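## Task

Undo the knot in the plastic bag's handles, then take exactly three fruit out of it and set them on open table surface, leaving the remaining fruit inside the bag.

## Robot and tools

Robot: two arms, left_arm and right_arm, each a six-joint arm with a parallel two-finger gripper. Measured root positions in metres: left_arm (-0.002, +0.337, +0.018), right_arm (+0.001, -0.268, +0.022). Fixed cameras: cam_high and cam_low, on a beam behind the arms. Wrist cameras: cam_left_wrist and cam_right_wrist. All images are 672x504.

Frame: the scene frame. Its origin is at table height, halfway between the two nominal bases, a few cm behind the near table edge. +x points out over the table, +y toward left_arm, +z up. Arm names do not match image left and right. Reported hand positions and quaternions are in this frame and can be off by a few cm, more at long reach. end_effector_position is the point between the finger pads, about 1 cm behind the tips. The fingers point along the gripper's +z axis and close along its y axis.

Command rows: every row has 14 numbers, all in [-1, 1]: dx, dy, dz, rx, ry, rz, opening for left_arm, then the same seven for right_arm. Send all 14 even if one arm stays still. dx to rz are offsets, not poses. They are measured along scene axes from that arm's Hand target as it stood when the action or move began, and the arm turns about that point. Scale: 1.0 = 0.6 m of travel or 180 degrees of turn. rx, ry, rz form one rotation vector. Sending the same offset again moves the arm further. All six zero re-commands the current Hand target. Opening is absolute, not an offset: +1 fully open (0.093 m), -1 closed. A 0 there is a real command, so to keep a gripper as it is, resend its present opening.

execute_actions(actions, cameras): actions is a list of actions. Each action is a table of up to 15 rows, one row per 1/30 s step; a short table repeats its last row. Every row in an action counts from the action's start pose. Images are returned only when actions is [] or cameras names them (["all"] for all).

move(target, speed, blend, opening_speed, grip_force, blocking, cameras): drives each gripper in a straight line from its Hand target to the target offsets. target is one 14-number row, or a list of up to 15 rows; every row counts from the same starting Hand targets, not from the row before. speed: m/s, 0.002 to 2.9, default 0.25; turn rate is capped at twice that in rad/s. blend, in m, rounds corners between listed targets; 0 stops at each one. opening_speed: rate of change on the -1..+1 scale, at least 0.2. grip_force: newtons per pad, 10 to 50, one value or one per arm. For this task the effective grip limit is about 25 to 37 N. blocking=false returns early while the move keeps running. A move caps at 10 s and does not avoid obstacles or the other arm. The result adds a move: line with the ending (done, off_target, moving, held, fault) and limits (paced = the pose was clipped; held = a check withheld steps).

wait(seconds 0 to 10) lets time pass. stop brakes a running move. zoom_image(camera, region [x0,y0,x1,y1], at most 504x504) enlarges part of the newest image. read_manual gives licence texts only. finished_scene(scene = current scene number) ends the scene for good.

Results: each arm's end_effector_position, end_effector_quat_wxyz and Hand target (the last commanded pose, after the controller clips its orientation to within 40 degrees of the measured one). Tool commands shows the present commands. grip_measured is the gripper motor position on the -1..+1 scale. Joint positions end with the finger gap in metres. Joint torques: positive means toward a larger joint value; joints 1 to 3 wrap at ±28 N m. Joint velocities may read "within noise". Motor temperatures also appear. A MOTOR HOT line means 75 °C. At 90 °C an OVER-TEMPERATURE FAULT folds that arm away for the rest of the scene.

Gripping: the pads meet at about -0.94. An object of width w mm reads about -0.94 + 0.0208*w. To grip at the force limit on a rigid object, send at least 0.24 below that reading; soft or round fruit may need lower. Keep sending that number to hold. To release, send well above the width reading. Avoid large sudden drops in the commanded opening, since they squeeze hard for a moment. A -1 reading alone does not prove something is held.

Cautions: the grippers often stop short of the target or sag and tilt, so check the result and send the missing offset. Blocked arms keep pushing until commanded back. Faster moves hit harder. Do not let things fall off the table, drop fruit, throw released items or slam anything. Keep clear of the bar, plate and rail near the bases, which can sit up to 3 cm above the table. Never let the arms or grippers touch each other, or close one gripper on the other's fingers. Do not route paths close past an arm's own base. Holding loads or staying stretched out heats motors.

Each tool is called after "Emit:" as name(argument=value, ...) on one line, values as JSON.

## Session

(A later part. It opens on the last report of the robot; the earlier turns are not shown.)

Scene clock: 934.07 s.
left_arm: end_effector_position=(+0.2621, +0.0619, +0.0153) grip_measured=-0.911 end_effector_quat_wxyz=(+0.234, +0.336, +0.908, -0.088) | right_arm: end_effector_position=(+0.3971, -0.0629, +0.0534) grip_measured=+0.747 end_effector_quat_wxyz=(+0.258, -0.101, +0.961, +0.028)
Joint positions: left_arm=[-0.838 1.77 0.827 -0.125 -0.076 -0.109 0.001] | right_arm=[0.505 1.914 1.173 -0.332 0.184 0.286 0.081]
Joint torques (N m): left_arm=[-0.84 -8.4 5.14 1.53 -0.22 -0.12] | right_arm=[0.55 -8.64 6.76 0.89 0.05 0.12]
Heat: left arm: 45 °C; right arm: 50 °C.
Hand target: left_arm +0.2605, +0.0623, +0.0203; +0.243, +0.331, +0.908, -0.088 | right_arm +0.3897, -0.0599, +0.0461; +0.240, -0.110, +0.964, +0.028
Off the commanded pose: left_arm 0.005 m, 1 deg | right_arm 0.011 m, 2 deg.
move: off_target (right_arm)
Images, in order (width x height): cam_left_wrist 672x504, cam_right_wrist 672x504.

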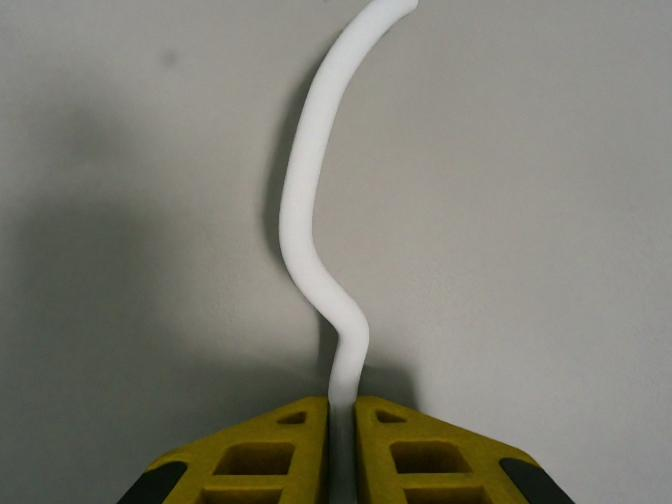

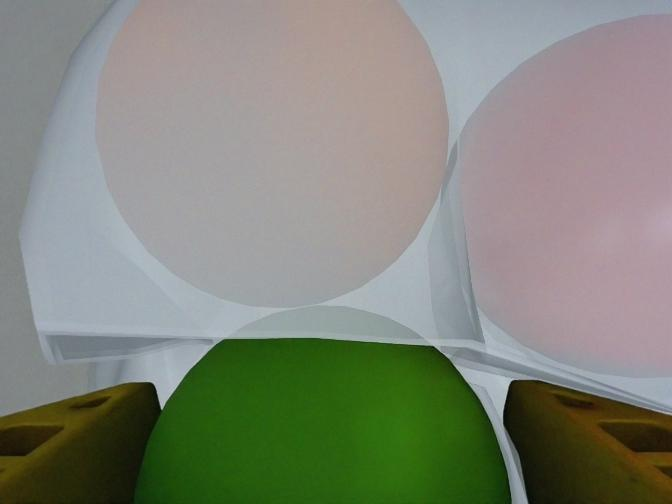

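Emit:
move(target=[-0.02,0.05,0.0,0,0,0,-1, 0.0,0.0,0.0,0,0,0,0.75], speed=0.05, cameras=["cam_left_wrist","cam_right_wrist"])

Scene clock: 943.43 s.
left_arm: end_effector_position=(+0.2461, +0.0932, +0.0149) grip_measured=-0.911 end_effector_quat_wxyz=(+0.230, +0.328, +0.913, -0.081) | right_arm: end_effector_position=(+0.3971, -0.0628, +0.0534) grip_measured=+0.747 end_effector_quat_wxyz=(+0.258, -0.101, +0.961, +0.029)
Joint positions: left_arm=[-0.812 1.662 0.704 -0.124 -0.076 -0.101 0.001] | right_arm=[0.505 1.914 1.173 -0.332 0.183 0.286 0.081]
Joint torques (N m): left_arm=[0.17 -7.34 5.11 1.68 0.02 0.17] | right_arm=[0.44 -8.57 6.83 0.89 0 0.08]
Heat: left arm: 44 °C; right arm: 50 °C.
Hand target: left_arm +0.2485, +0.0923, +0.0202; +0.243, +0.331, +0.908, -0.088 | right_arm +0.3896, -0.0599, +0.0461; +0.240, -0.110, +0.964, +0.028
Off the commanded pose: left_arm 0.006 m, 2 deg | right_arm 0.011 m, 2 deg.
move: off_target (right_arm)
Images, in order (width x height): cam_left_wrist 672x504, cam_right_wrist 672x504.

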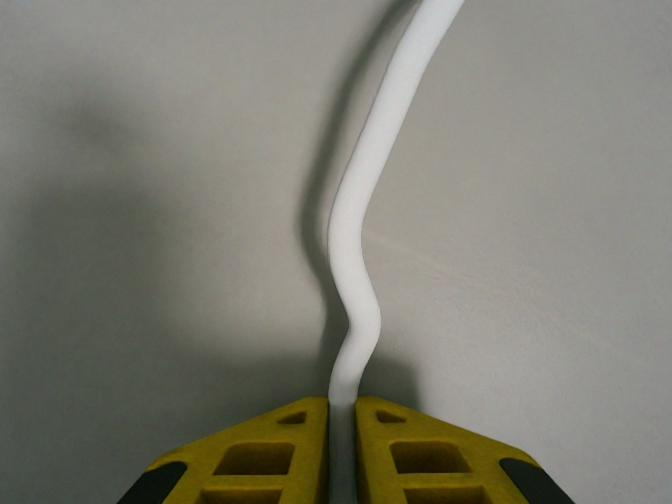

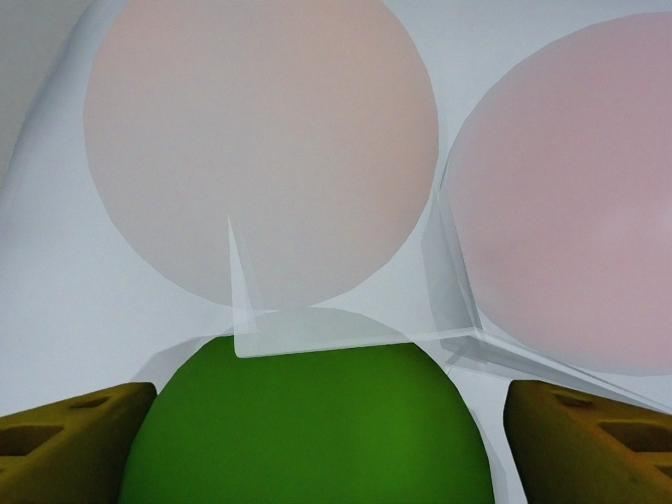

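Emit:
move(target=[0.02,-0.04,0.0,0,0,0,-1, 0.0,0.0,-0.02,0,0,0,0.2], speed=0.05, opening_speed=0.4, cameras=["cam_left_wrist","cam_right_wrist"])

Scene clock: 948.43 s.
left_arm: end_effector_position=(+0.2463, +0.0904, +0.0148) grip_measured=-0.911 end_effector_quat_wxyz=(+0.216, +0.334, +0.915, -0.069) | right_arm: end_effector_position=(+0.3971, -0.0622, +0.0523) grip_measured=+0.397 end_effector_quat_wxyz=(+0.257, -0.101, +0.961, +0.030)
Joint positions: left_arm=[-0.823 1.685 0.751 -0.183 -0.088 -0.101 0.001] | right_arm=[0.505 1.917 1.173 -0.33 0.181 0.286 0.064]
Joint torques (N m): left_arm=[-1.02 -3.36 9.68 2 -0.04 -0.09] | right_arm=[0.51 -7.19 4.74 1.28 0.08 0.13]
Heat: left arm: 44 °C; right arm: 50 °C.
Hand target: left_arm +0.2605, +0.0682, +0.0203; +0.243, +0.331, +0.908, -0.088 | right_arm +0.3896, -0.0599, +0.0340; +0.240, -0.110, +0.964, +0.028
Off the commanded pose: left_arm 0.027 m, 4 deg | right_arm 0.020 m, 2 deg.
move: off_target (left_arm, right_arm)
Images, in order (width x height): cam_left_wrist 672x504, cam_right_wrist 672x504.

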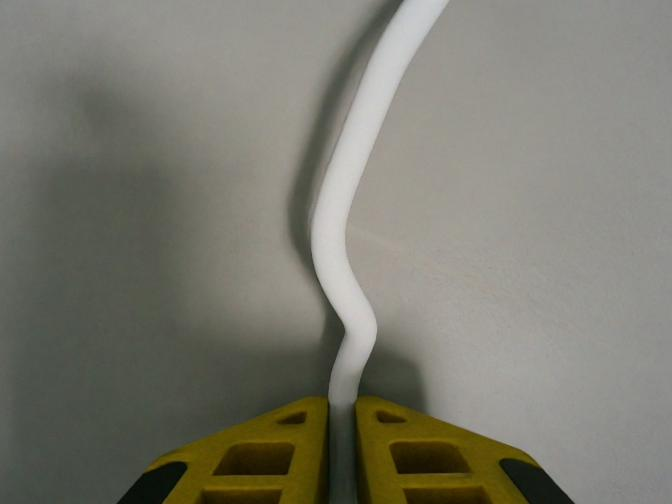

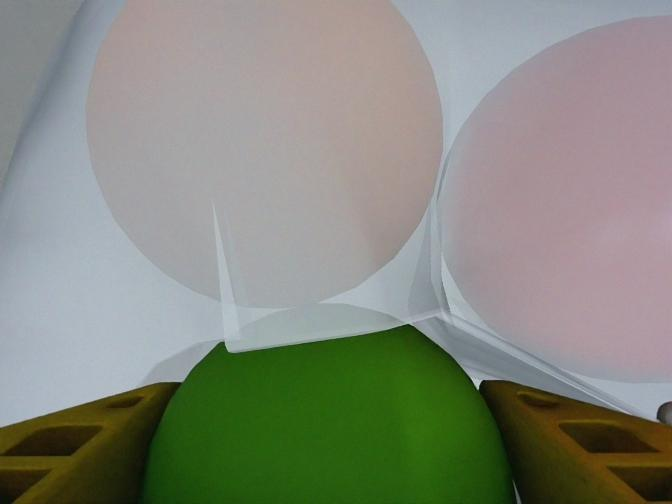

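Emit:
move(target=[[0,0,0,0,0,0,-1, 0,0,0,0,0,0,0.85],[0,0,0,0,0,0,-1, 0.005,0.0,-0.02,0,0,0,0.85]], speed=[0.05,0.05], opening_speed=0.6, cameras=["cam_left_wrist","cam_right_wrist"])

Scene clock: 954.33 s.
left_arm: end_effector_position=(+0.2463, +0.0904, +0.0148) grip_measured=-0.911 end_effector_quat_wxyz=(+0.216, +0.334, +0.915, -0.069) | right_arm: end_effector_position=(+0.4016, -0.0593, +0.0456) grip_measured=+0.847 end_effector_quat_wxyz=(+0.263, -0.101, +0.959, +0.033)
Joint positions: left_arm=[-0.823 1.685 0.751 -0.183 -0.088 -0.101 0.001] | right_arm=[0.505 1.94 1.169 -0.287 0.18 0.286 0.086]
Joint torques (N m): left_arm=[-1.11 -3.34 9.62 1.99 -0.01 -0.08] | right_arm=[0.08 -6.8 4.31 1.27 0.03 0.08]
Heat: left arm: 44 °C; right arm: 49 °C.
Hand target: left_arm +0.2605, +0.0682, +0.0203; +0.243, +0.331, +0.908, -0.088 | right_arm +0.3927, -0.0599, +0.0222; +0.240, -0.110, +0.964, +0.028
Off the commanded pose: left_arm 0.027 m, 4 deg | right_arm 0.025 m, 3 deg.
move: off_target (left_arm, right_arm)
Images, in order (width x height): cam_left_wrist 672x504, cam_right_wrist 672x504.

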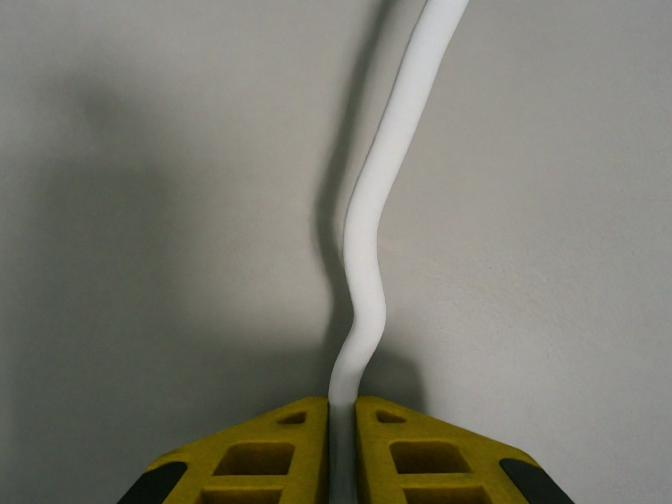

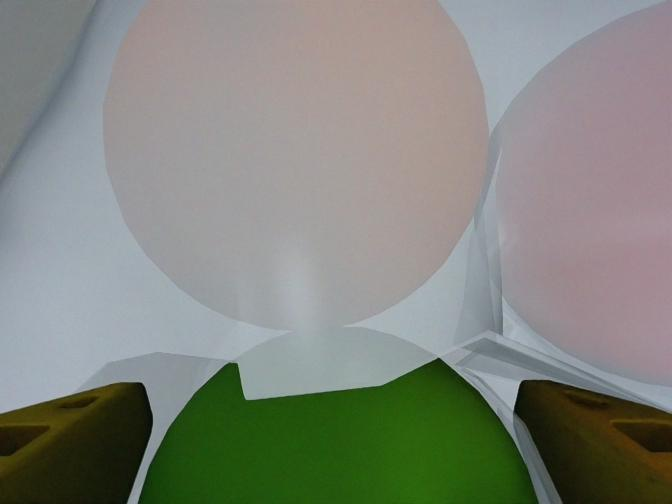

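Emit:
move(target=[0,0,0,0,0,0,-1, -0.01,0.0,-0.018,0,0,0,0.85], speed=0.05, cameras=["cam_right_wrist"])

Scene clock: 958.43 s.
left_arm: end_effector_position=(+0.2463, +0.0904, +0.0148) grip_measured=-0.911 end_effector_quat_wxyz=(+0.216, +0.334, +0.915, -0.069) | right_arm: end_effector_position=(+0.4065, -0.0568, +0.0447) grip_measured=+0.847 end_effector_quat_wxyz=(+0.284, -0.097, +0.953, +0.041)
Joint positions: left_arm=[-0.823 1.685 0.751 -0.183 -0.088 -0.101 0.001] | right_arm=[0.505 1.94 1.138 -0.21 0.183 0.286 0.086]
Joint torques (N m): left_arm=[-1.09 -3.34 9.68 2 -0.01 -0.08] | right_arm=[0.75 -6.34 3.73 1.06 0.03 0.13]
Heat: left arm: 45 °C; right arm: 48 °C.
Hand target: left_arm +0.2605, +0.0682, +0.0203; +0.243, +0.331, +0.908, -0.088 | right_arm +0.3867, -0.0599, +0.0114; +0.240, -0.110, +0.964, +0.028
Off the commanded pose: left_arm 0.027 m, 4 deg | right_arm 0.039 m, 6 deg.
move: off_target (left_arm, right_arm)
Images, in order (width x height): cam_right_wrist 672x504.

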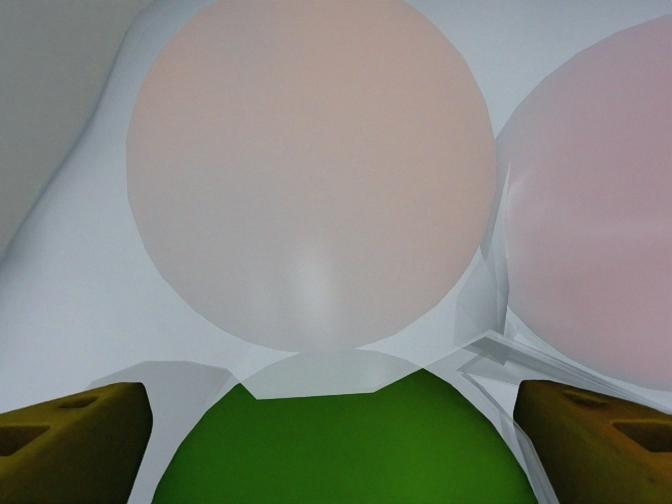

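Emit:
move(target=[0.0,-0.03,0.02,0,0,0,-1, -0.06,0.0,0.28,0,0,0,0.85], speed=0.12, cameras=["cam_high","cam_left_wrist","cam_right_wrist"])

Scene clock: 974.87 s.
left_arm: end_effector_position=(+0.2550, +0.0624, +0.0267) grip_measured=-0.911 end_effector_quat_wxyz=(+0.231, +0.335, +0.910, -0.076) | right_arm: end_effector_position=(+0.3523, -0.0619, +0.1604) grip_measured=+0.847 end_effector_quat_wxyz=(+0.226, -0.112, +0.967, +0.023)
Joint positions: left_arm=[-0.866 1.731 0.844 -0.2 -0.107 -0.132 0.001] | right_arm=[0.574 1.709 1.391 -0.83 0.192 0.34 0.086]
Joint torques (N m): left_arm=[-0.83 -5.61 8.84 1.63 -0.03 -0.13] | right_arm=[0.75 -10.62 9.39 0.74 0.26 0.22]
Heat: left arm: 46 °C; right arm: 47 °C.
Hand target: left_arm +0.2605, +0.0502, +0.0324; +0.243, +0.331, +0.907, -0.088 | right_arm +0.3506, -0.0598, +0.1793; +0.240, -0.110, +0.964, +0.028
Off the commanded pose: left_arm 0.014 m, 2 deg | right_arm 0.019 m, 2 deg.
move: off_target (left_arm, right_arm)
Images, in order (width x height): cam_high 672x504, cam_left_wrist 672x504, cam_right_wrist 672x504.

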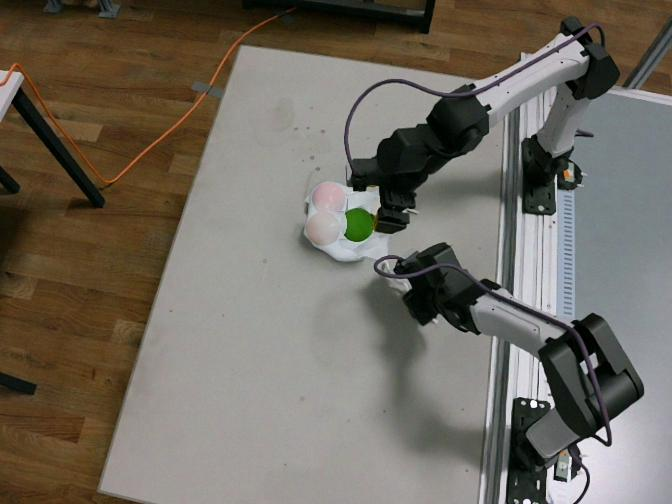

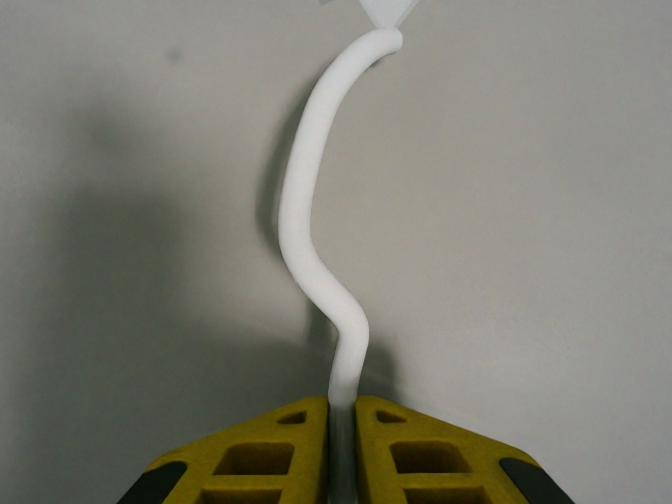

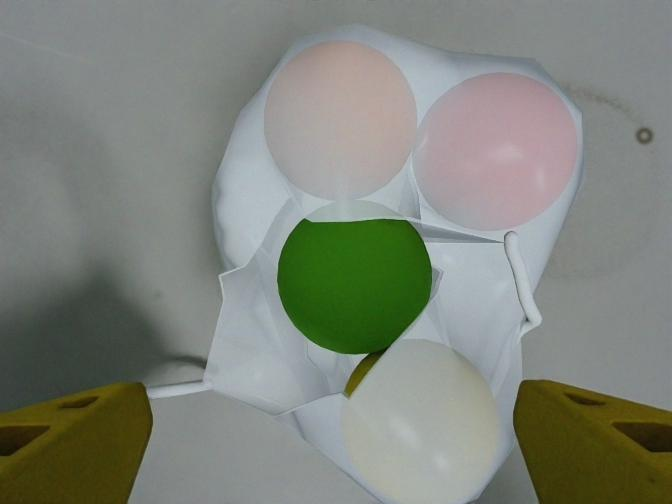

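Emit:
move(target=[0,0,0,0,0,0,-1, 0.0123,-0.04,-0.1187,-0.0092,0.0202,0.1164,1], speed=0.1, cameras=["cam_right_wrist"])

Scene clock: 999.03 s.
left_arm: end_effector_position=(+0.2550, +0.0624, +0.0267) grip_measured=-0.911 end_effector_quat_wxyz=(+0.231, +0.335, +0.910, -0.076) | right_arm: end_effector_position=(+0.3559, -0.0846, +0.1165) grip_measured=+1.000 end_effector_quat_wxyz=(+0.200, -0.283, +0.936, +0.057)
Joint positions: left_arm=[-0.866 1.731 0.844 -0.2 -0.107 -0.132 0.001] | right_arm=[0.431 1.709 1.231 -0.678 -0.018 -0.113 0.093]
Joint torques (N m): left_arm=[-0.75 -5.57 8.83 1.61 -0.02 -0.12] | right_arm=[-1.02 -6.83 5.64 1.23 -0.15 0.03]
Heat: left arm: 48 °C; right arm: 50 °C.
Hand target: left_arm +0.2605, +0.0502, +0.0324; +0.243, +0.331, +0.907, -0.088 | right_arm +0.3581, -0.0838, +0.1082; +0.199, -0.286, +0.935, +0.061
Off the commanded pose: left_arm 0.015 m, 2 deg | right_arm 0.009 m, 1 deg.
move: off_target (left_arm)
Images, in order (width x height): cam_right_wrist 672x504.

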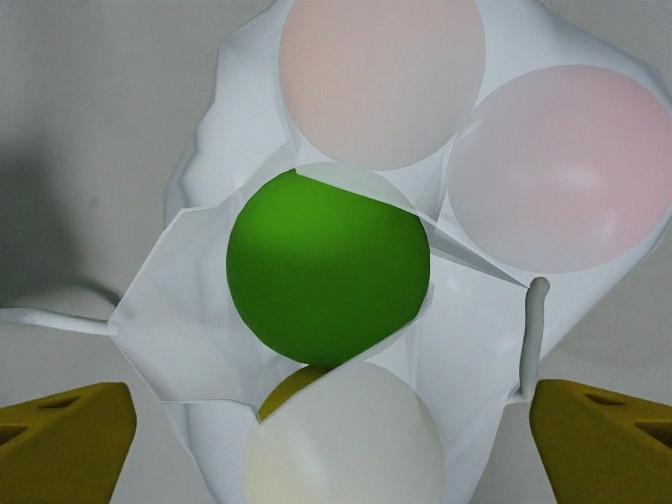

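Emit:
move(target=[0,0,0,0,0,0,-1, 0.0275,0.0205,-0.078,0,0,0,1], speed=0.08, cameras=["cam_right_wrist"])

Scene clock: 1007.97 s.
left_arm: end_effector_position=(+0.2550, +0.0624, +0.0267) grip_measured=-0.911 end_effector_quat_wxyz=(+0.231, +0.335, +0.910, -0.076) | right_arm: end_effector_position=(+0.3739, -0.0741, +0.0694) grip_measured=+1.000 end_effector_quat_wxyz=(+0.200, -0.283, +0.936, +0.057)
Joint positions: left_arm=[-0.866 1.731 0.844 -0.2 -0.107 -0.132 0.001] | right_arm=[0.431 1.841 1.197 -0.512 -0.019 -0.113 0.093]
Joint torques (N m): left_arm=[-0.8 -5.63 8.88 1.62 -0.02 -0.14] | right_arm=[-0.29 -7.75 5.56 1.25 -0.12 0.09]
Heat: left arm: 48 °C; right arm: 49 °C.
Hand target: left_arm +0.2605, +0.0502, +0.0324; +0.243, +0.331, +0.907, -0.088 | right_arm +0.3745, -0.0715, +0.0613; +0.199, -0.286, +0.935, +0.061
Off the commanded pose: left_arm 0.015 m, 2 deg | right_arm 0.009 m, 1 deg.
move: off_target (left_arm)
Images, in order (width x height): cam_right_wrist 672x504.

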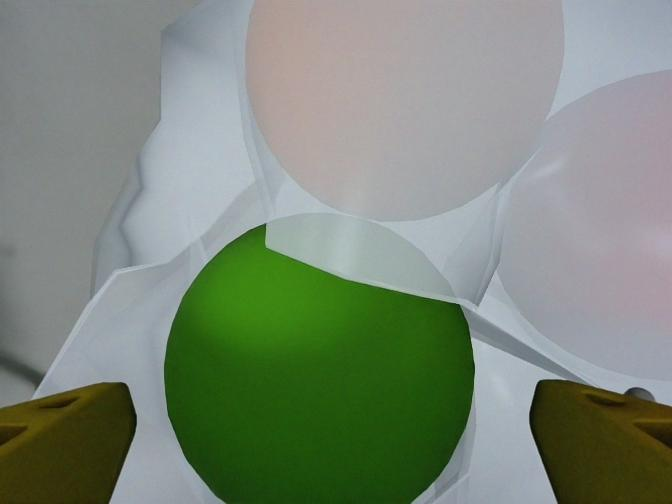

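Emit:
move(target=[0,0,0,0,0,0,-1, 0.016,0.0182,-0.0565,0,0,0.022,1], speed=0.06, cameras=["cam_right_wrist","cam_left_wrist"])

Scene clock: 1029.80 s.
left_arm: end_effector_position=(+0.2550, +0.0624, +0.0267) grip_measured=-0.911 end_effector_quat_wxyz=(+0.231, +0.335, +0.910, -0.076) | right_arm: end_effector_position=(+0.3874, -0.0634, +0.0432) grip_measured=+1.000 end_effector_quat_wxyz=(+0.209, -0.310, +0.926, +0.060)
Joint positions: left_arm=[-0.866 1.731 0.844 -0.2 -0.107 -0.132 0.001] | right_arm=[0.431 1.932 1.197 -0.403 -0.035 -0.169 0.093]
Joint torques (N m): left_arm=[-0.85 -5.59 8.9 1.63 -0.02 -0.12] | right_arm=[-0.39 -6.91 5.29 1.22 -0.23 0.02]
Heat: left arm: 49 °C; right arm: 49 °C.
Hand target: left_arm +0.2605, +0.0502, +0.0324; +0.243, +0.331, +0.907, -0.088 | right_arm +0.3841, -0.0606, +0.0274; +0.197, -0.318, +0.925, +0.068
Off the commanded pose: left_arm 0.015 m, 2 deg | right_arm 0.016 m, 2 deg.
move: off_target (left_arm, right_arm)
Images, in order (width x height): cam_left_wrist 672x504, cam_right_wrist 672x504.

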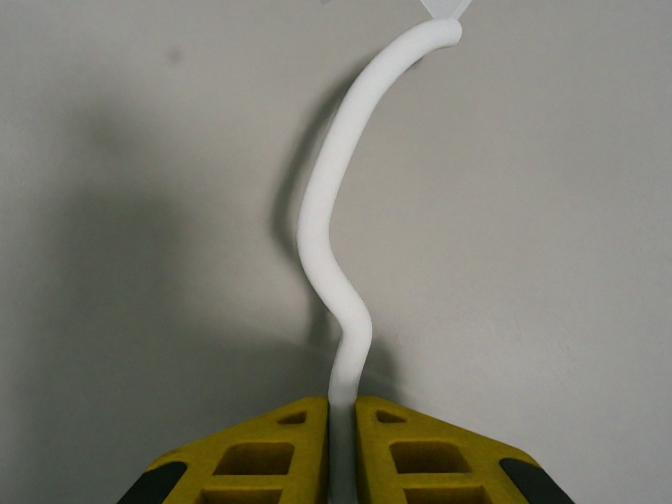

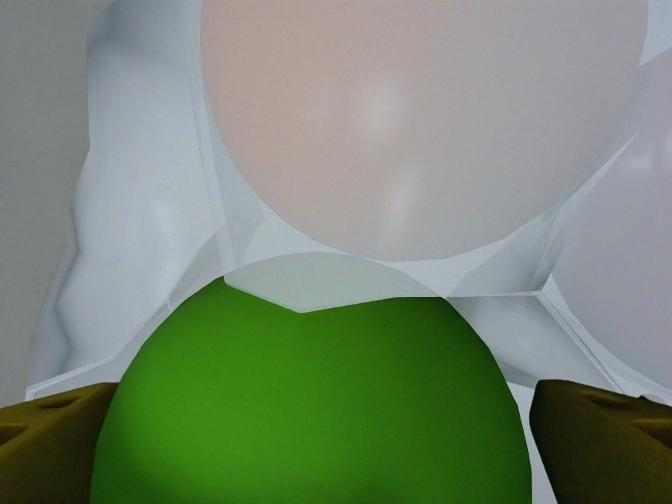

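Emit:
move(target=[[0,0,0,0,0,0,-1, -0.004,0.008,-0.015,0,0,0,1],[0,0,0,0,0,0,-1, -0.004,0.008,-0.015,0,0,0,0.2]], speed=[0.05,0.05], opening_speed=0.5, cameras=["cam_right_wrist"])

Scene clock: 1037.33 s.
left_arm: end_effector_position=(+0.2550, +0.0624, +0.0267) grip_measured=-0.911 end_effector_quat_wxyz=(+0.231, +0.335, +0.910, -0.076) | right_arm: end_effector_position=(+0.3964, -0.0586, +0.0431) grip_measured=+0.383 end_effector_quat_wxyz=(+0.229, -0.309, +0.921, +0.064)
Joint positions: left_arm=[-0.866 1.731 0.844 -0.2 -0.107 -0.132 0.001] | right_arm=[0.431 1.945 1.194 -0.347 -0.036 -0.169 0.064]
Joint torques (N m): left_arm=[-0.76 -5.56 8.94 1.61 -0.04 -0.12] | right_arm=[0.91 -6.89 4.38 1.06 -0.19 0.14]
Heat: left arm: 49 °C; right arm: 49 °C.
Hand target: left_arm +0.2605, +0.0502, +0.0324; +0.243, +0.331, +0.907, -0.088 | right_arm +0.3817, -0.0558, +0.0185; +0.197, -0.318, +0.925, +0.068
Off the commanded pose: left_arm 0.015 m, 2 deg | right_arm 0.029 m, 4 deg.
move: off_target (left_arm, right_arm); target 2's new opening was sent with right_arm's hand 0.028 m and 3 deg from that target
Images, in order (width x height): cam_right_wrist 672x504.

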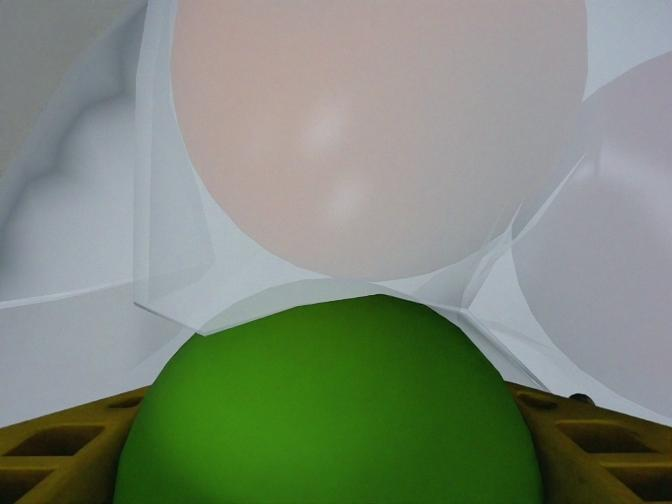

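Emit:
move(target=[0,0,0,0,0,0,-1, -0.01,-0.01,0.11,0,0,0,0.2], speed=0.06, cameras=["cam_high","cam_left_wrist","cam_right_wrist"])

Scene clock: 1043.47 s.
left_arm: end_effector_position=(+0.2550, +0.0624, +0.0267) grip_measured=-0.911 end_effector_quat_wxyz=(+0.231, +0.335, +0.910, -0.076) | right_arm: end_effector_position=(+0.3735, -0.0700, +0.0598) grip_measured=+0.383 end_effector_quat_wxyz=(+0.178, -0.312, +0.931, +0.058)
Joint positions: left_arm=[-0.866 1.731 0.844 -0.2 -0.107 -0.132 0.001] | right_arm=[0.431 1.891 1.238 -0.549 -0.04 -0.169 0.064]
Joint torques (N m): left_arm=[-0.83 -5.57 8.84 1.61 -0.02 -0.13] | right_arm=[0.81 -12.9 9.07 0.66 -0.18 0.13]
Heat: left arm: 49 °C; right arm: 48 °C.
Hand target: left_arm +0.2605, +0.0502, +0.0324; +0.243, +0.331, +0.907, -0.088 | right_arm +0.3757, -0.0618, +0.0844; +0.197, -0.318, +0.925, +0.068
Off the commanded pose: left_arm 0.015 m, 2 deg | right_arm 0.026 m, 3 deg.
move: off_target (left_arm, right_arm)
Images, in order (width x height): cam_high 672x504, cam_left_wrist 672x504, cam_right_wrist 672x504.

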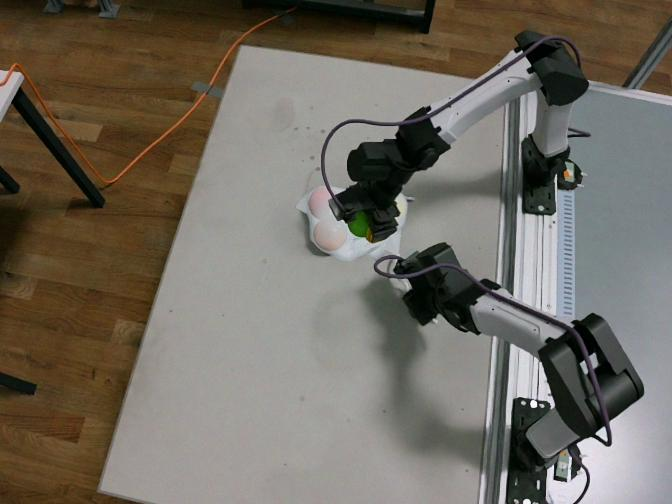

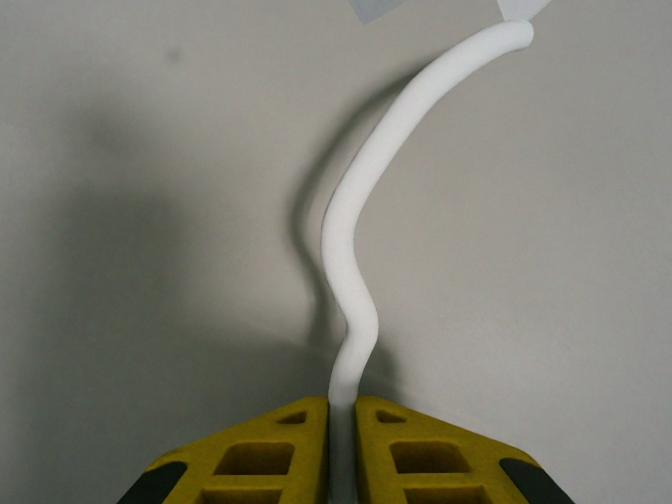

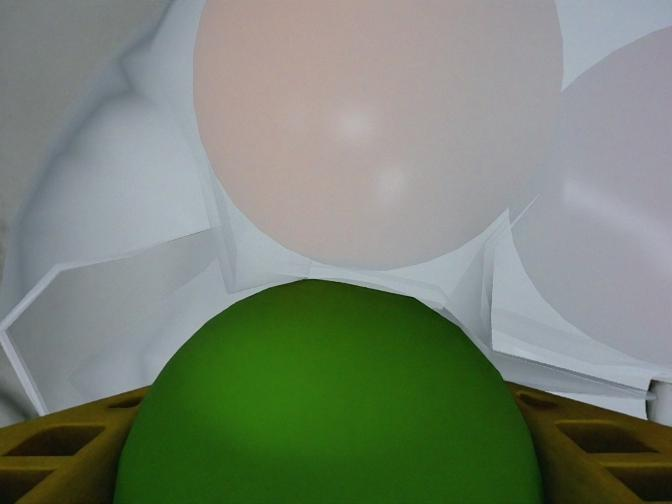

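Emit:
move(target=[0,0,0,0,0,0,-1, 0.0,0.0,0.1,0,0,0,0.2], speed=0.06, cameras=["cam_high","cam_left_wrist","cam_right_wrist"])

Scene clock: 1047.13 s.
left_arm: end_effector_position=(+0.2550, +0.0624, +0.0267) grip_measured=-0.911 end_effector_quat_wxyz=(+0.231, +0.335, +0.910, -0.076) | right_arm: end_effector_position=(+0.3760, -0.0701, +0.1182) grip_measured=+0.383 end_effector_quat_wxyz=(+0.174, -0.313, +0.932, +0.058)
Joint positions: left_arm=[-0.866 1.731 0.844 -0.2 -0.107 -0.132 0.001] | right_arm=[0.431 1.84 1.417 -0.787 -0.04 -0.169 0.064]
Joint torques (N m): left_arm=[-0.83 -5.56 8.92 1.6 -0.03 -0.12] | right_arm=[0.95 -12.6 9.55 0.71 -0.14 0.14]
Heat: left arm: 49 °C; right arm: 49 °C.
Hand target: left_arm +0.2605, +0.0502, +0.0324; +0.243, +0.331, +0.907, -0.088 | right_arm +0.3757, -0.0618, +0.1444; +0.197, -0.318, +0.925, +0.068
Off the commanded pose: left_arm 0.015 m, 2 deg | right_arm 0.028 m, 3 deg.
move: off_target (left_arm, right_arm)
Images, in order (width x height): cam_high 672x504, cam_left_wrist 672x504, cam_right_wrist 672x504.

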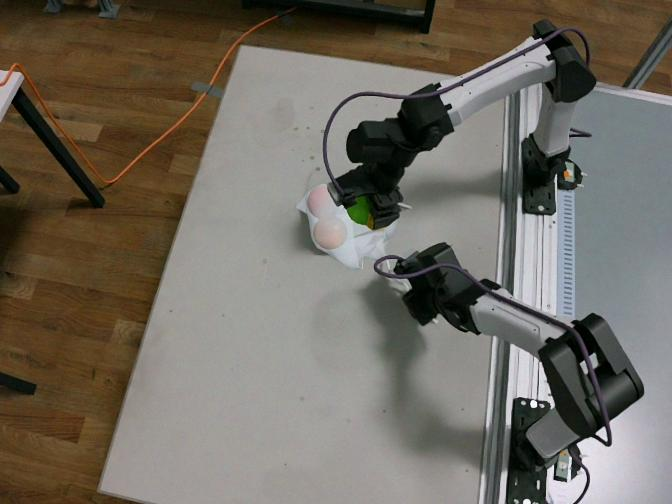

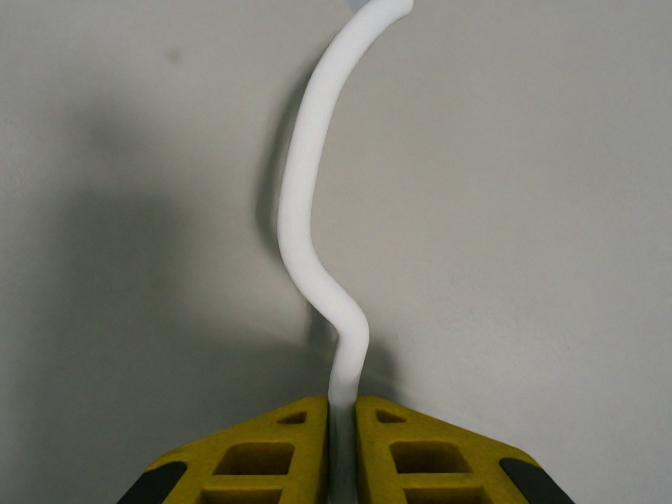

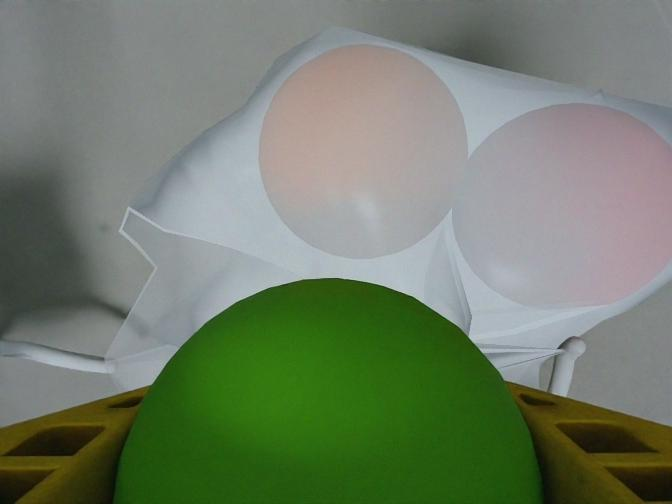

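Emit:
move(target=[0,0,0,0,0,0,-1, 0.0,0.0,0.1,0,0,0,0.2], speed=0.08, cameras=["cam_high","cam_right_wrist"])

Emit:
zoom_image(camera="cam_high", region=[270, 150, 450, 300])

Scene clock: 1052.00 s.
left_arm: end_effector_position=(+0.2550, +0.0624, +0.0267) grip_measured=-0.911 end_effector_quat_wxyz=(+0.231, +0.335, +0.910, -0.076) | right_arm: end_effector_position=(+0.3784, -0.0666, +0.1808) grip_measured=+0.383 end_effector_quat_wxyz=(+0.177, -0.316, +0.930, +0.059)
Joint positions: left_arm=[-0.866 1.731 0.844 -0.2 -0.107 -0.132 0.001] | right_arm=[0.439 1.835 1.658 -1.026 -0.041 -0.169 0.064]
Joint torques (N m): left_arm=[-0.72 -5.63 8.77 1.62 -0.02 -0.14] | right_arm=[0.68 -12.15 9.59 0.69 -0.1 0.18]
Heat: left arm: 49 °C; right arm: 50 °C.
Hand target: left_arm +0.2605, +0.0502, +0.0324; +0.243, +0.331, +0.907, -0.088 | right_arm +0.3757, -0.0618, +0.2044; +0.197, -0.318, +0.925, +0.068
Off the commanded pose: left_arm 0.015 m, 2 deg | right_arm 0.024 m, 3 deg.
move: off_target (left_arm, right_arm)
Images, in order (width x height): cam_high 672x504, cam_right_wrist 672x504.

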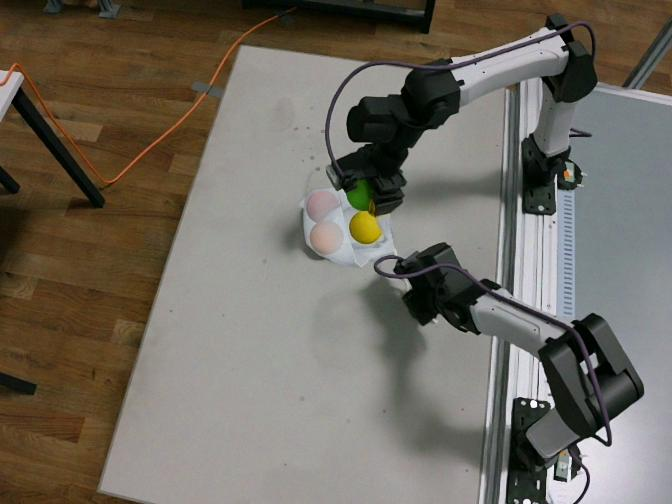

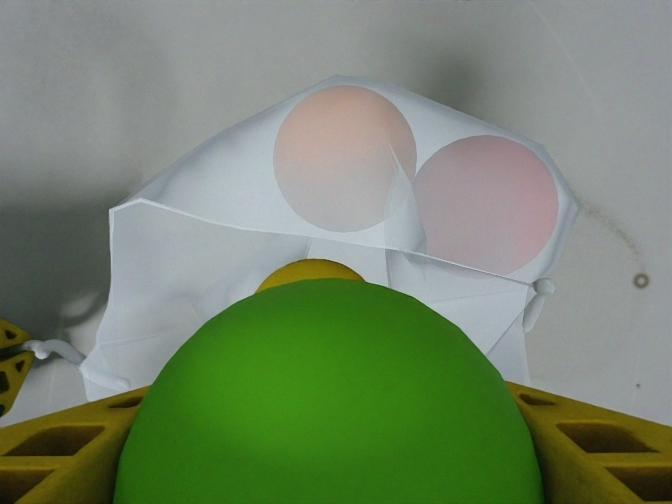

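Scaled by 2.800 from the camera's 672x504 image, which has a finer 960x720 frame.

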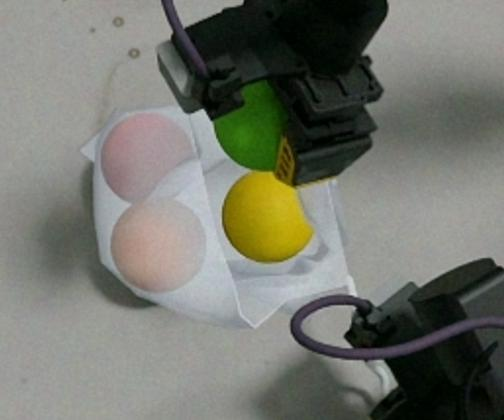

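Emit:
move(target=[[0,0,0,0,0,0,-1, -0.0095,-0.197,0.01,0,0,-0.08,0.2],[0,0,0,0,0,0,-1, -0.0262,-0.397,-0.124,0,0,-0.1667,0.2]], speed=[0.15,0.12], blend=[0.05,0], cameras=["cam_high","cam_right_wrist"])

Scene clock: 1061.30 s.
left_arm: end_effector_position=(+0.2651, +0.0473, +0.0387) grip_measured=-0.911 end_effector_quat_wxyz=(+0.260, +0.332, +0.902, -0.094) | right_arm: end_effector_position=(+0.3565, -0.2999, +0.1210) grip_measured=+0.370 end_effector_quat_wxyz=(+0.183, -0.063, +0.981, +0.014)
Joint positions: left_arm=[-0.87 1.733 0.865 -0.149 -0.105 -0.132 0.001] | right_arm=[-0.164 1.575 1.139 -0.768 -0.076 -0.24 0.063]
Joint torques (N m): left_arm=[-0.39 -5.78 7.31 1.24 -0.05 -0.11] | right_arm=[-0.72 -9.54 5.61 1.18 -0.21 0]
Heat: left arm: 49 °C; right arm: 52 °C.
Hand target: left_arm +0.2605, +0.0502, +0.0323; +0.243, +0.331, +0.908, -0.088 | right_arm +0.3601, -0.3000, +0.1300; +0.208, -0.068, +0.976, +0.014
Off the commanded pose: left_arm 0.008 m, 2 deg | right_arm 0.010 m, 3 deg.
move: off_target (right_arm)
Images, in order (width x height): cam_high 672x504, cam_right_wrist 672x504.

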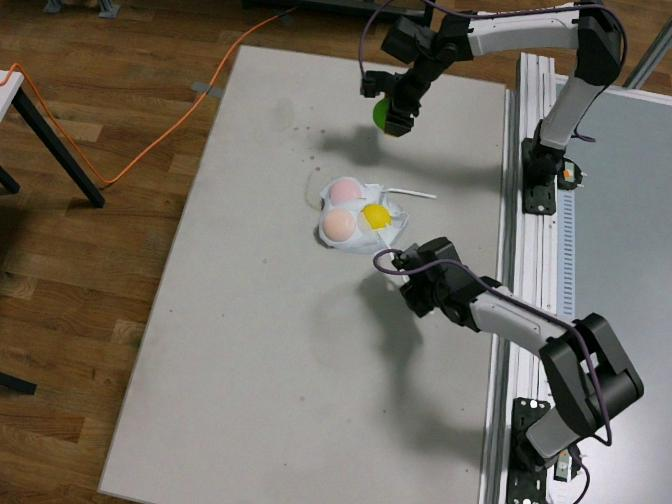

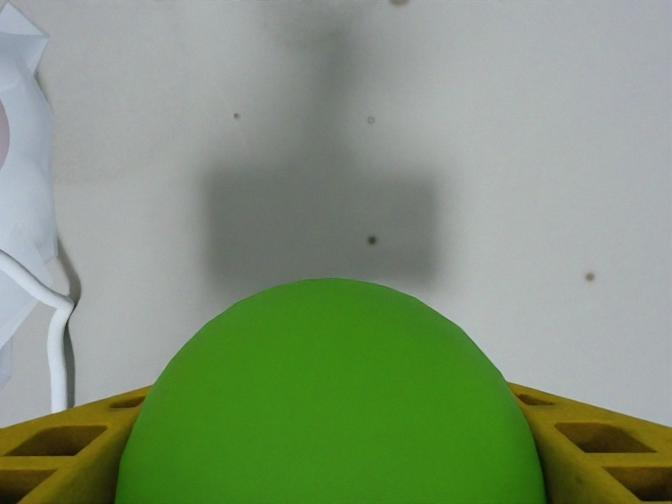

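Emit:
move(target=[0,0,0,0,0,0,-1, 0,0,-0.12,0,0,0,0.2], speed=0.08, cameras=["cam_right_wrist"])

Scene clock: 1066.13 s.
left_arm: end_effector_position=(+0.2651, +0.0473, +0.0387) grip_measured=-0.911 end_effector_quat_wxyz=(+0.260, +0.332, +0.902, -0.094) | right_arm: end_effector_position=(+0.3575, -0.2987, +0.0626) grip_measured=+0.370 end_effector_quat_wxyz=(+0.202, -0.066, +0.977, +0.011)
Joint positions: left_arm=[-0.87 1.733 0.865 -0.149 -0.105 -0.132 0.001] | right_arm=[-0.164 1.625 0.931 -0.47 -0.077 -0.244 0.063]
Joint torques (N m): left_arm=[-0.5 -5.78 7.28 1.25 -0.05 -0.11] | right_arm=[-1.11 -5.97 5.71 1.28 -0.2 0.01]
Heat: left arm: 48 °C; right arm: 52 °C.
Hand target: left_arm +0.2605, +0.0502, +0.0323; +0.243, +0.331, +0.908, -0.088 | right_arm +0.3600, -0.3000, +0.0579; +0.208, -0.068, +0.976, +0.014
Off the commanded pose: left_arm 0.008 m, 2 deg | right_arm 0.005 m, 1 deg.
move: done
Images, in order (width x height): cam_right_wrist 672x504.

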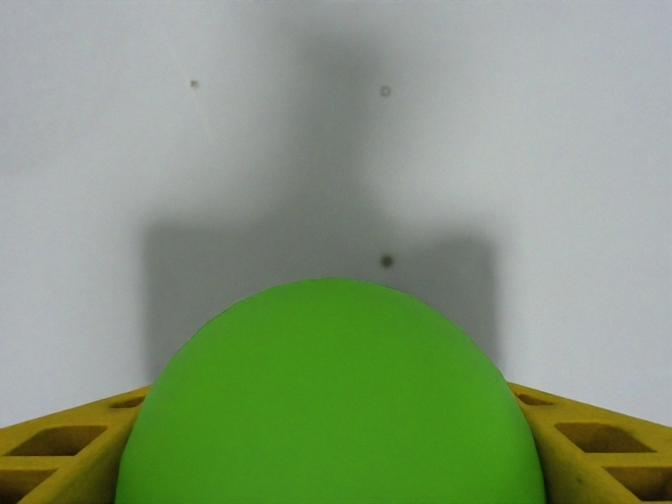

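Emit:
move(target=[0,0,0,0,0,0,-1, 0,0,-0.02,0,0,0,0.2], speed=0.05)

Scene clock: 1078.00 s.
left_arm: end_effector_position=(+0.2651, +0.0473, +0.0387) grip_measured=-0.911 end_effector_quat_wxyz=(+0.260, +0.332, +0.902, -0.094) | right_arm: end_effector_position=(+0.3584, -0.2986, +0.0517) grip_measured=+0.370 end_effector_quat_wxyz=(+0.204, -0.066, +0.977, +0.010)
Joint positions: left_arm=[-0.87 1.733 0.865 -0.149 -0.105 -0.132 0.001] | right_arm=[-0.164 1.647 0.905 -0.418 -0.077 -0.245 0.063]
Joint torques (N m): left_arm=[-0.46 -5.79 7.25 1.23 -0.08 -0.13] | right_arm=[-1.25 -5.87 5.41 1.33 -0.21 0]
Heat: left arm: 46 °C; right arm: 49 °C.
Hand target: left_arm +0.2605, +0.0502, +0.0323; +0.243, +0.331, +0.908, -0.088 | right_arm +0.3601, -0.3000, +0.0461; +0.208, -0.068, +0.976, +0.014
Off the commanded pose: left_arm 0.008 m, 2 deg | right_arm 0.006 m, 1 deg.
move: done

Emit:
move(target=[0,0,0,0,0,0,-1, 0,0,-0.016,0,0,0,0.2], speed=0.05)

Emit:
execute_actions(actions=[])

Scene clock: 1080.50 s.
left_arm: end_effector_position=(+0.2651, +0.0473, +0.0387) grip_measured=-0.911 end_effector_quat_wxyz=(+0.260, +0.332, +0.902, -0.094) | right_arm: end_effector_position=(+0.3590, -0.2984, +0.0428) grip_measured=+0.370 end_effector_quat_wxyz=(+0.205, -0.067, +0.976, +0.010)
Joint positions: left_arm=[-0.87 1.733 0.865 -0.149 -0.105 -0.132 0.001] | right_arm=[-0.164 1.667 0.885 -0.376 -0.078 -0.245 0.063]
Joint torques (N m): left_arm=[-0.43 -5.81 7.24 1.25 -0.06 -0.13] | right_arm=[-1.33 -5.74 5.05 1.27 -0.18 0.03]
Heat: left arm: 46 °C; right arm: 49 °C.
Hand target: left_arm +0.2605, +0.0502, +0.0323; +0.243, +0.331, +0.908, -0.088 | right_arm +0.3600, -0.3000, +0.0364; +0.208, -0.068, +0.976, +0.014
Off the commanded pose: left_arm 0.008 m, 2 deg | right_arm 0.007 m, 1 deg.
move: done

Scene clock: 1080.50 s.
left_arm: end_effector_position=(+0.2651, +0.0473, +0.0387) grip_measured=-0.911 end_effector_quat_wxyz=(+0.260, +0.332, +0.902, -0.094) | right_arm: end_effector_position=(+0.3590, -0.2984, +0.0428) grip_measured=+0.370 end_effector_quat_wxyz=(+0.205, -0.067, +0.976, +0.010)
Joint positions: left_arm=[-0.87 1.733 0.865 -0.149 -0.105 -0.132 0.001] | right_arm=[-0.164 1.667 0.885 -0.376 -0.078 -0.245 0.063]
Joint velocities: within noise
Joint torques (N m): left_arm=[-0.43 -5.81 7.24 1.25 -0.06 -0.13] | right_arm=[-1.33 -5.74 5.05 1.27 -0.18 0.03]
Motor temperatures (°C): left_arm=[23 33 46 38 21 24 22] | right_arm=[24 49 41 30 24 26 25]
Heat: left arm: 46 °C; right arm: 49 °C.
Hand target: left_arm +0.2605, +0.0502, +0.0323; +0.243, +0.331, +0.908, -0.088 | right_arm +0.3600, -0.3000, +0.0364; +0.208, -0.068, +0.976, +0.014
Tool commands: left_gripper/opening=-1.0 right_gripper/opening=+0.2
Off the commanded pose: left_arm 0.008 m, 2 deg | right_arm 0.007 m, 1 deg.

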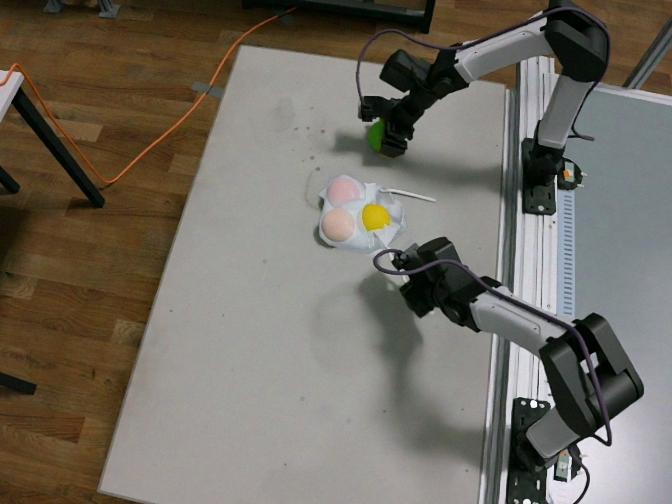

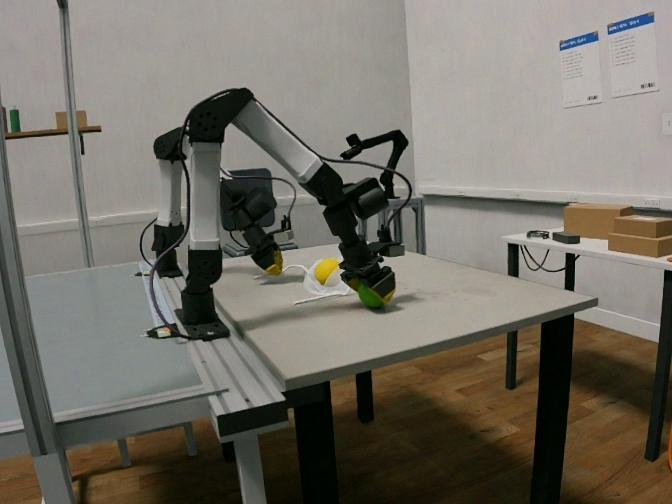

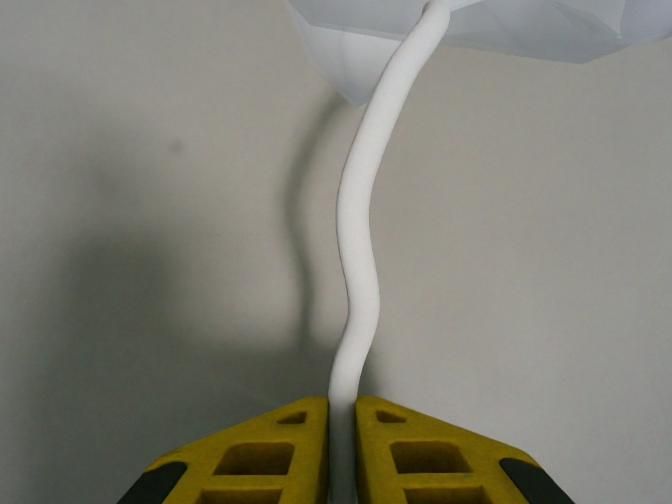

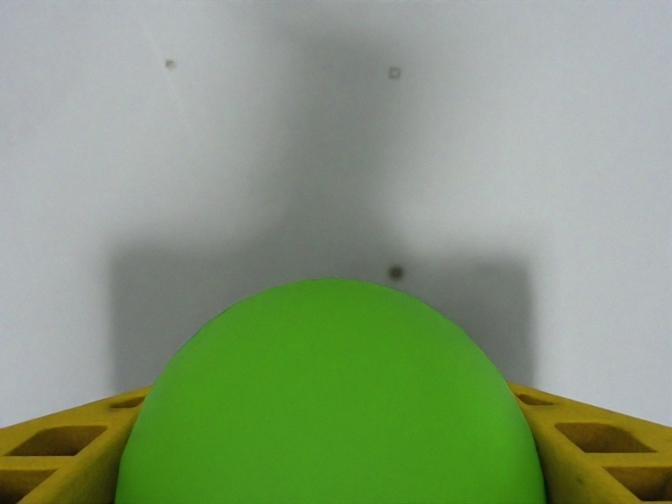

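Emit:
move(target=[0,0,0,0,0,0,-1, 0,0,-0.008,0,0,0,0.2], speed=0.03)

Emit:
zoom_image(camera="cam_low", region=[220, 200, 470, 350])

Scene clock: 1083.10 s.
left_arm: end_effector_position=(+0.2651, +0.0473, +0.0387) grip_measured=-0.911 end_effector_quat_wxyz=(+0.260, +0.332, +0.902, -0.094) | right_arm: end_effector_position=(+0.3608, -0.2987, +0.0414) grip_measured=+0.370 end_effector_quat_wxyz=(+0.209, -0.066, +0.976, +0.012)
Joint positions: left_arm=[-0.87 1.733 0.865 -0.149 -0.105 -0.132 0.001] | right_arm=[-0.167 1.672 0.88 -0.358 -0.083 -0.245 0.063]
Joint torques (N m): left_arm=[-0.44 -5.83 7.35 1.24 -0.06 -0.13] | right_arm=[-1.09 -5.31 4.72 1.27 -0.17 0.01]
Heat: left arm: 46 °C; right arm: 49 °C.
Hand target: left_arm +0.2605, +0.0502, +0.0323; +0.243, +0.331, +0.908, -0.088 | right_arm +0.3600, -0.2999, +0.0315; +0.207, -0.068, +0.976, +0.014
Off the commanded pose: left_arm 0.008 m, 2 deg | right_arm 0.010 m, 0 deg.
move: done

Scaled by 2.016 from the camera's 672x504 image, which has a finer 960x720 frame.
This view is cut from an older image: the scene may have changed since it was taken.

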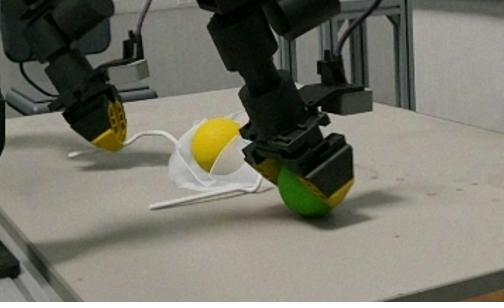

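Emit:
move(target=[0,0,0,0,0,0,-1, 0,0,0.008,0,0,0,0.6], speed=0.03, opening_speed=0.4)

Emit:
move(target=[0,0,0,0,0,0,-1, 0,0,0,0,0,0,0.95], speed=0.03, opening_speed=0.4, cameras=["cam_right_wrist"])

Scene clock: 1087.93 s.
left_arm: end_effector_position=(+0.2651, +0.0473, +0.0387) grip_measured=-0.911 end_effector_quat_wxyz=(+0.260, +0.332, +0.902, -0.094) | right_arm: end_effector_position=(+0.3608, -0.2987, +0.0415) grip_measured=+0.597 end_effector_quat_wxyz=(+0.209, -0.066, +0.976, +0.012)
Joint positions: left_arm=[-0.87 1.733 0.865 -0.149 -0.105 -0.132 0.001] | right_arm=[-0.167 1.672 0.88 -0.358 -0.083 -0.245 0.074]
Joint torques (N m): left_arm=[-0.47 -5.79 7.25 1.23 -0.07 -0.11] | right_arm=[-0.98 -6.17 5.61 1.11 -0.15 0.03]
Heat: left arm: 45 °C; right arm: 48 °C.
Hand target: left_arm +0.2605, +0.0502, +0.0323; +0.243, +0.331, +0.908, -0.088 | right_arm +0.3599, -0.2999, +0.0363; +0.207, -0.068, +0.976, +0.014
Off the commanded pose: left_arm 0.008 m, 2 deg | right_arm 0.005 m, 0 deg.
move: done

Scene clock: 1089.03 s.
left_arm: end_effector_position=(+0.2651, +0.0473, +0.0387) grip_measured=-0.911 end_effector_quat_wxyz=(+0.260, +0.332, +0.902, -0.094) | right_arm: end_effector_position=(+0.3608, -0.2987, +0.0415) grip_measured=+0.947 end_effector_quat_wxyz=(+0.209, -0.066, +0.976, +0.012)
Joint positions: left_arm=[-0.87 1.733 0.865 -0.149 -0.105 -0.132 0.001] | right_arm=[-0.167 1.672 0.88 -0.358 -0.083 -0.245 0.091]
Joint torques (N m): left_arm=[-0.5 -5.74 7.25 1.23 -0.06 -0.11] | right_arm=[-1.17 -6.17 5.61 1.18 -0.12 0.02]
Heat: left arm: 45 °C; right arm: 48 °C.
Hand target: left_arm +0.2605, +0.0502, +0.0323; +0.243, +0.331, +0.908, -0.088 | right_arm +0.3599, -0.2999, +0.0363; +0.207, -0.068, +0.976, +0.014
Off the commanded pose: left_arm 0.008 m, 2 deg | right_arm 0.005 m, 0 deg.
move: done
Images, in order (width x height): cam_right_wrist 672x504.

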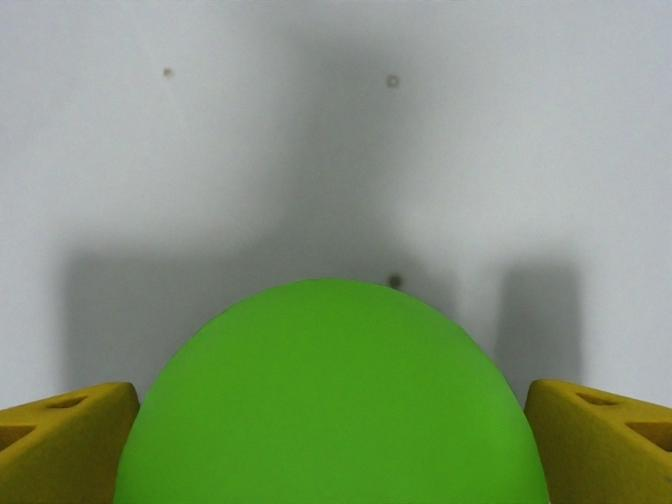

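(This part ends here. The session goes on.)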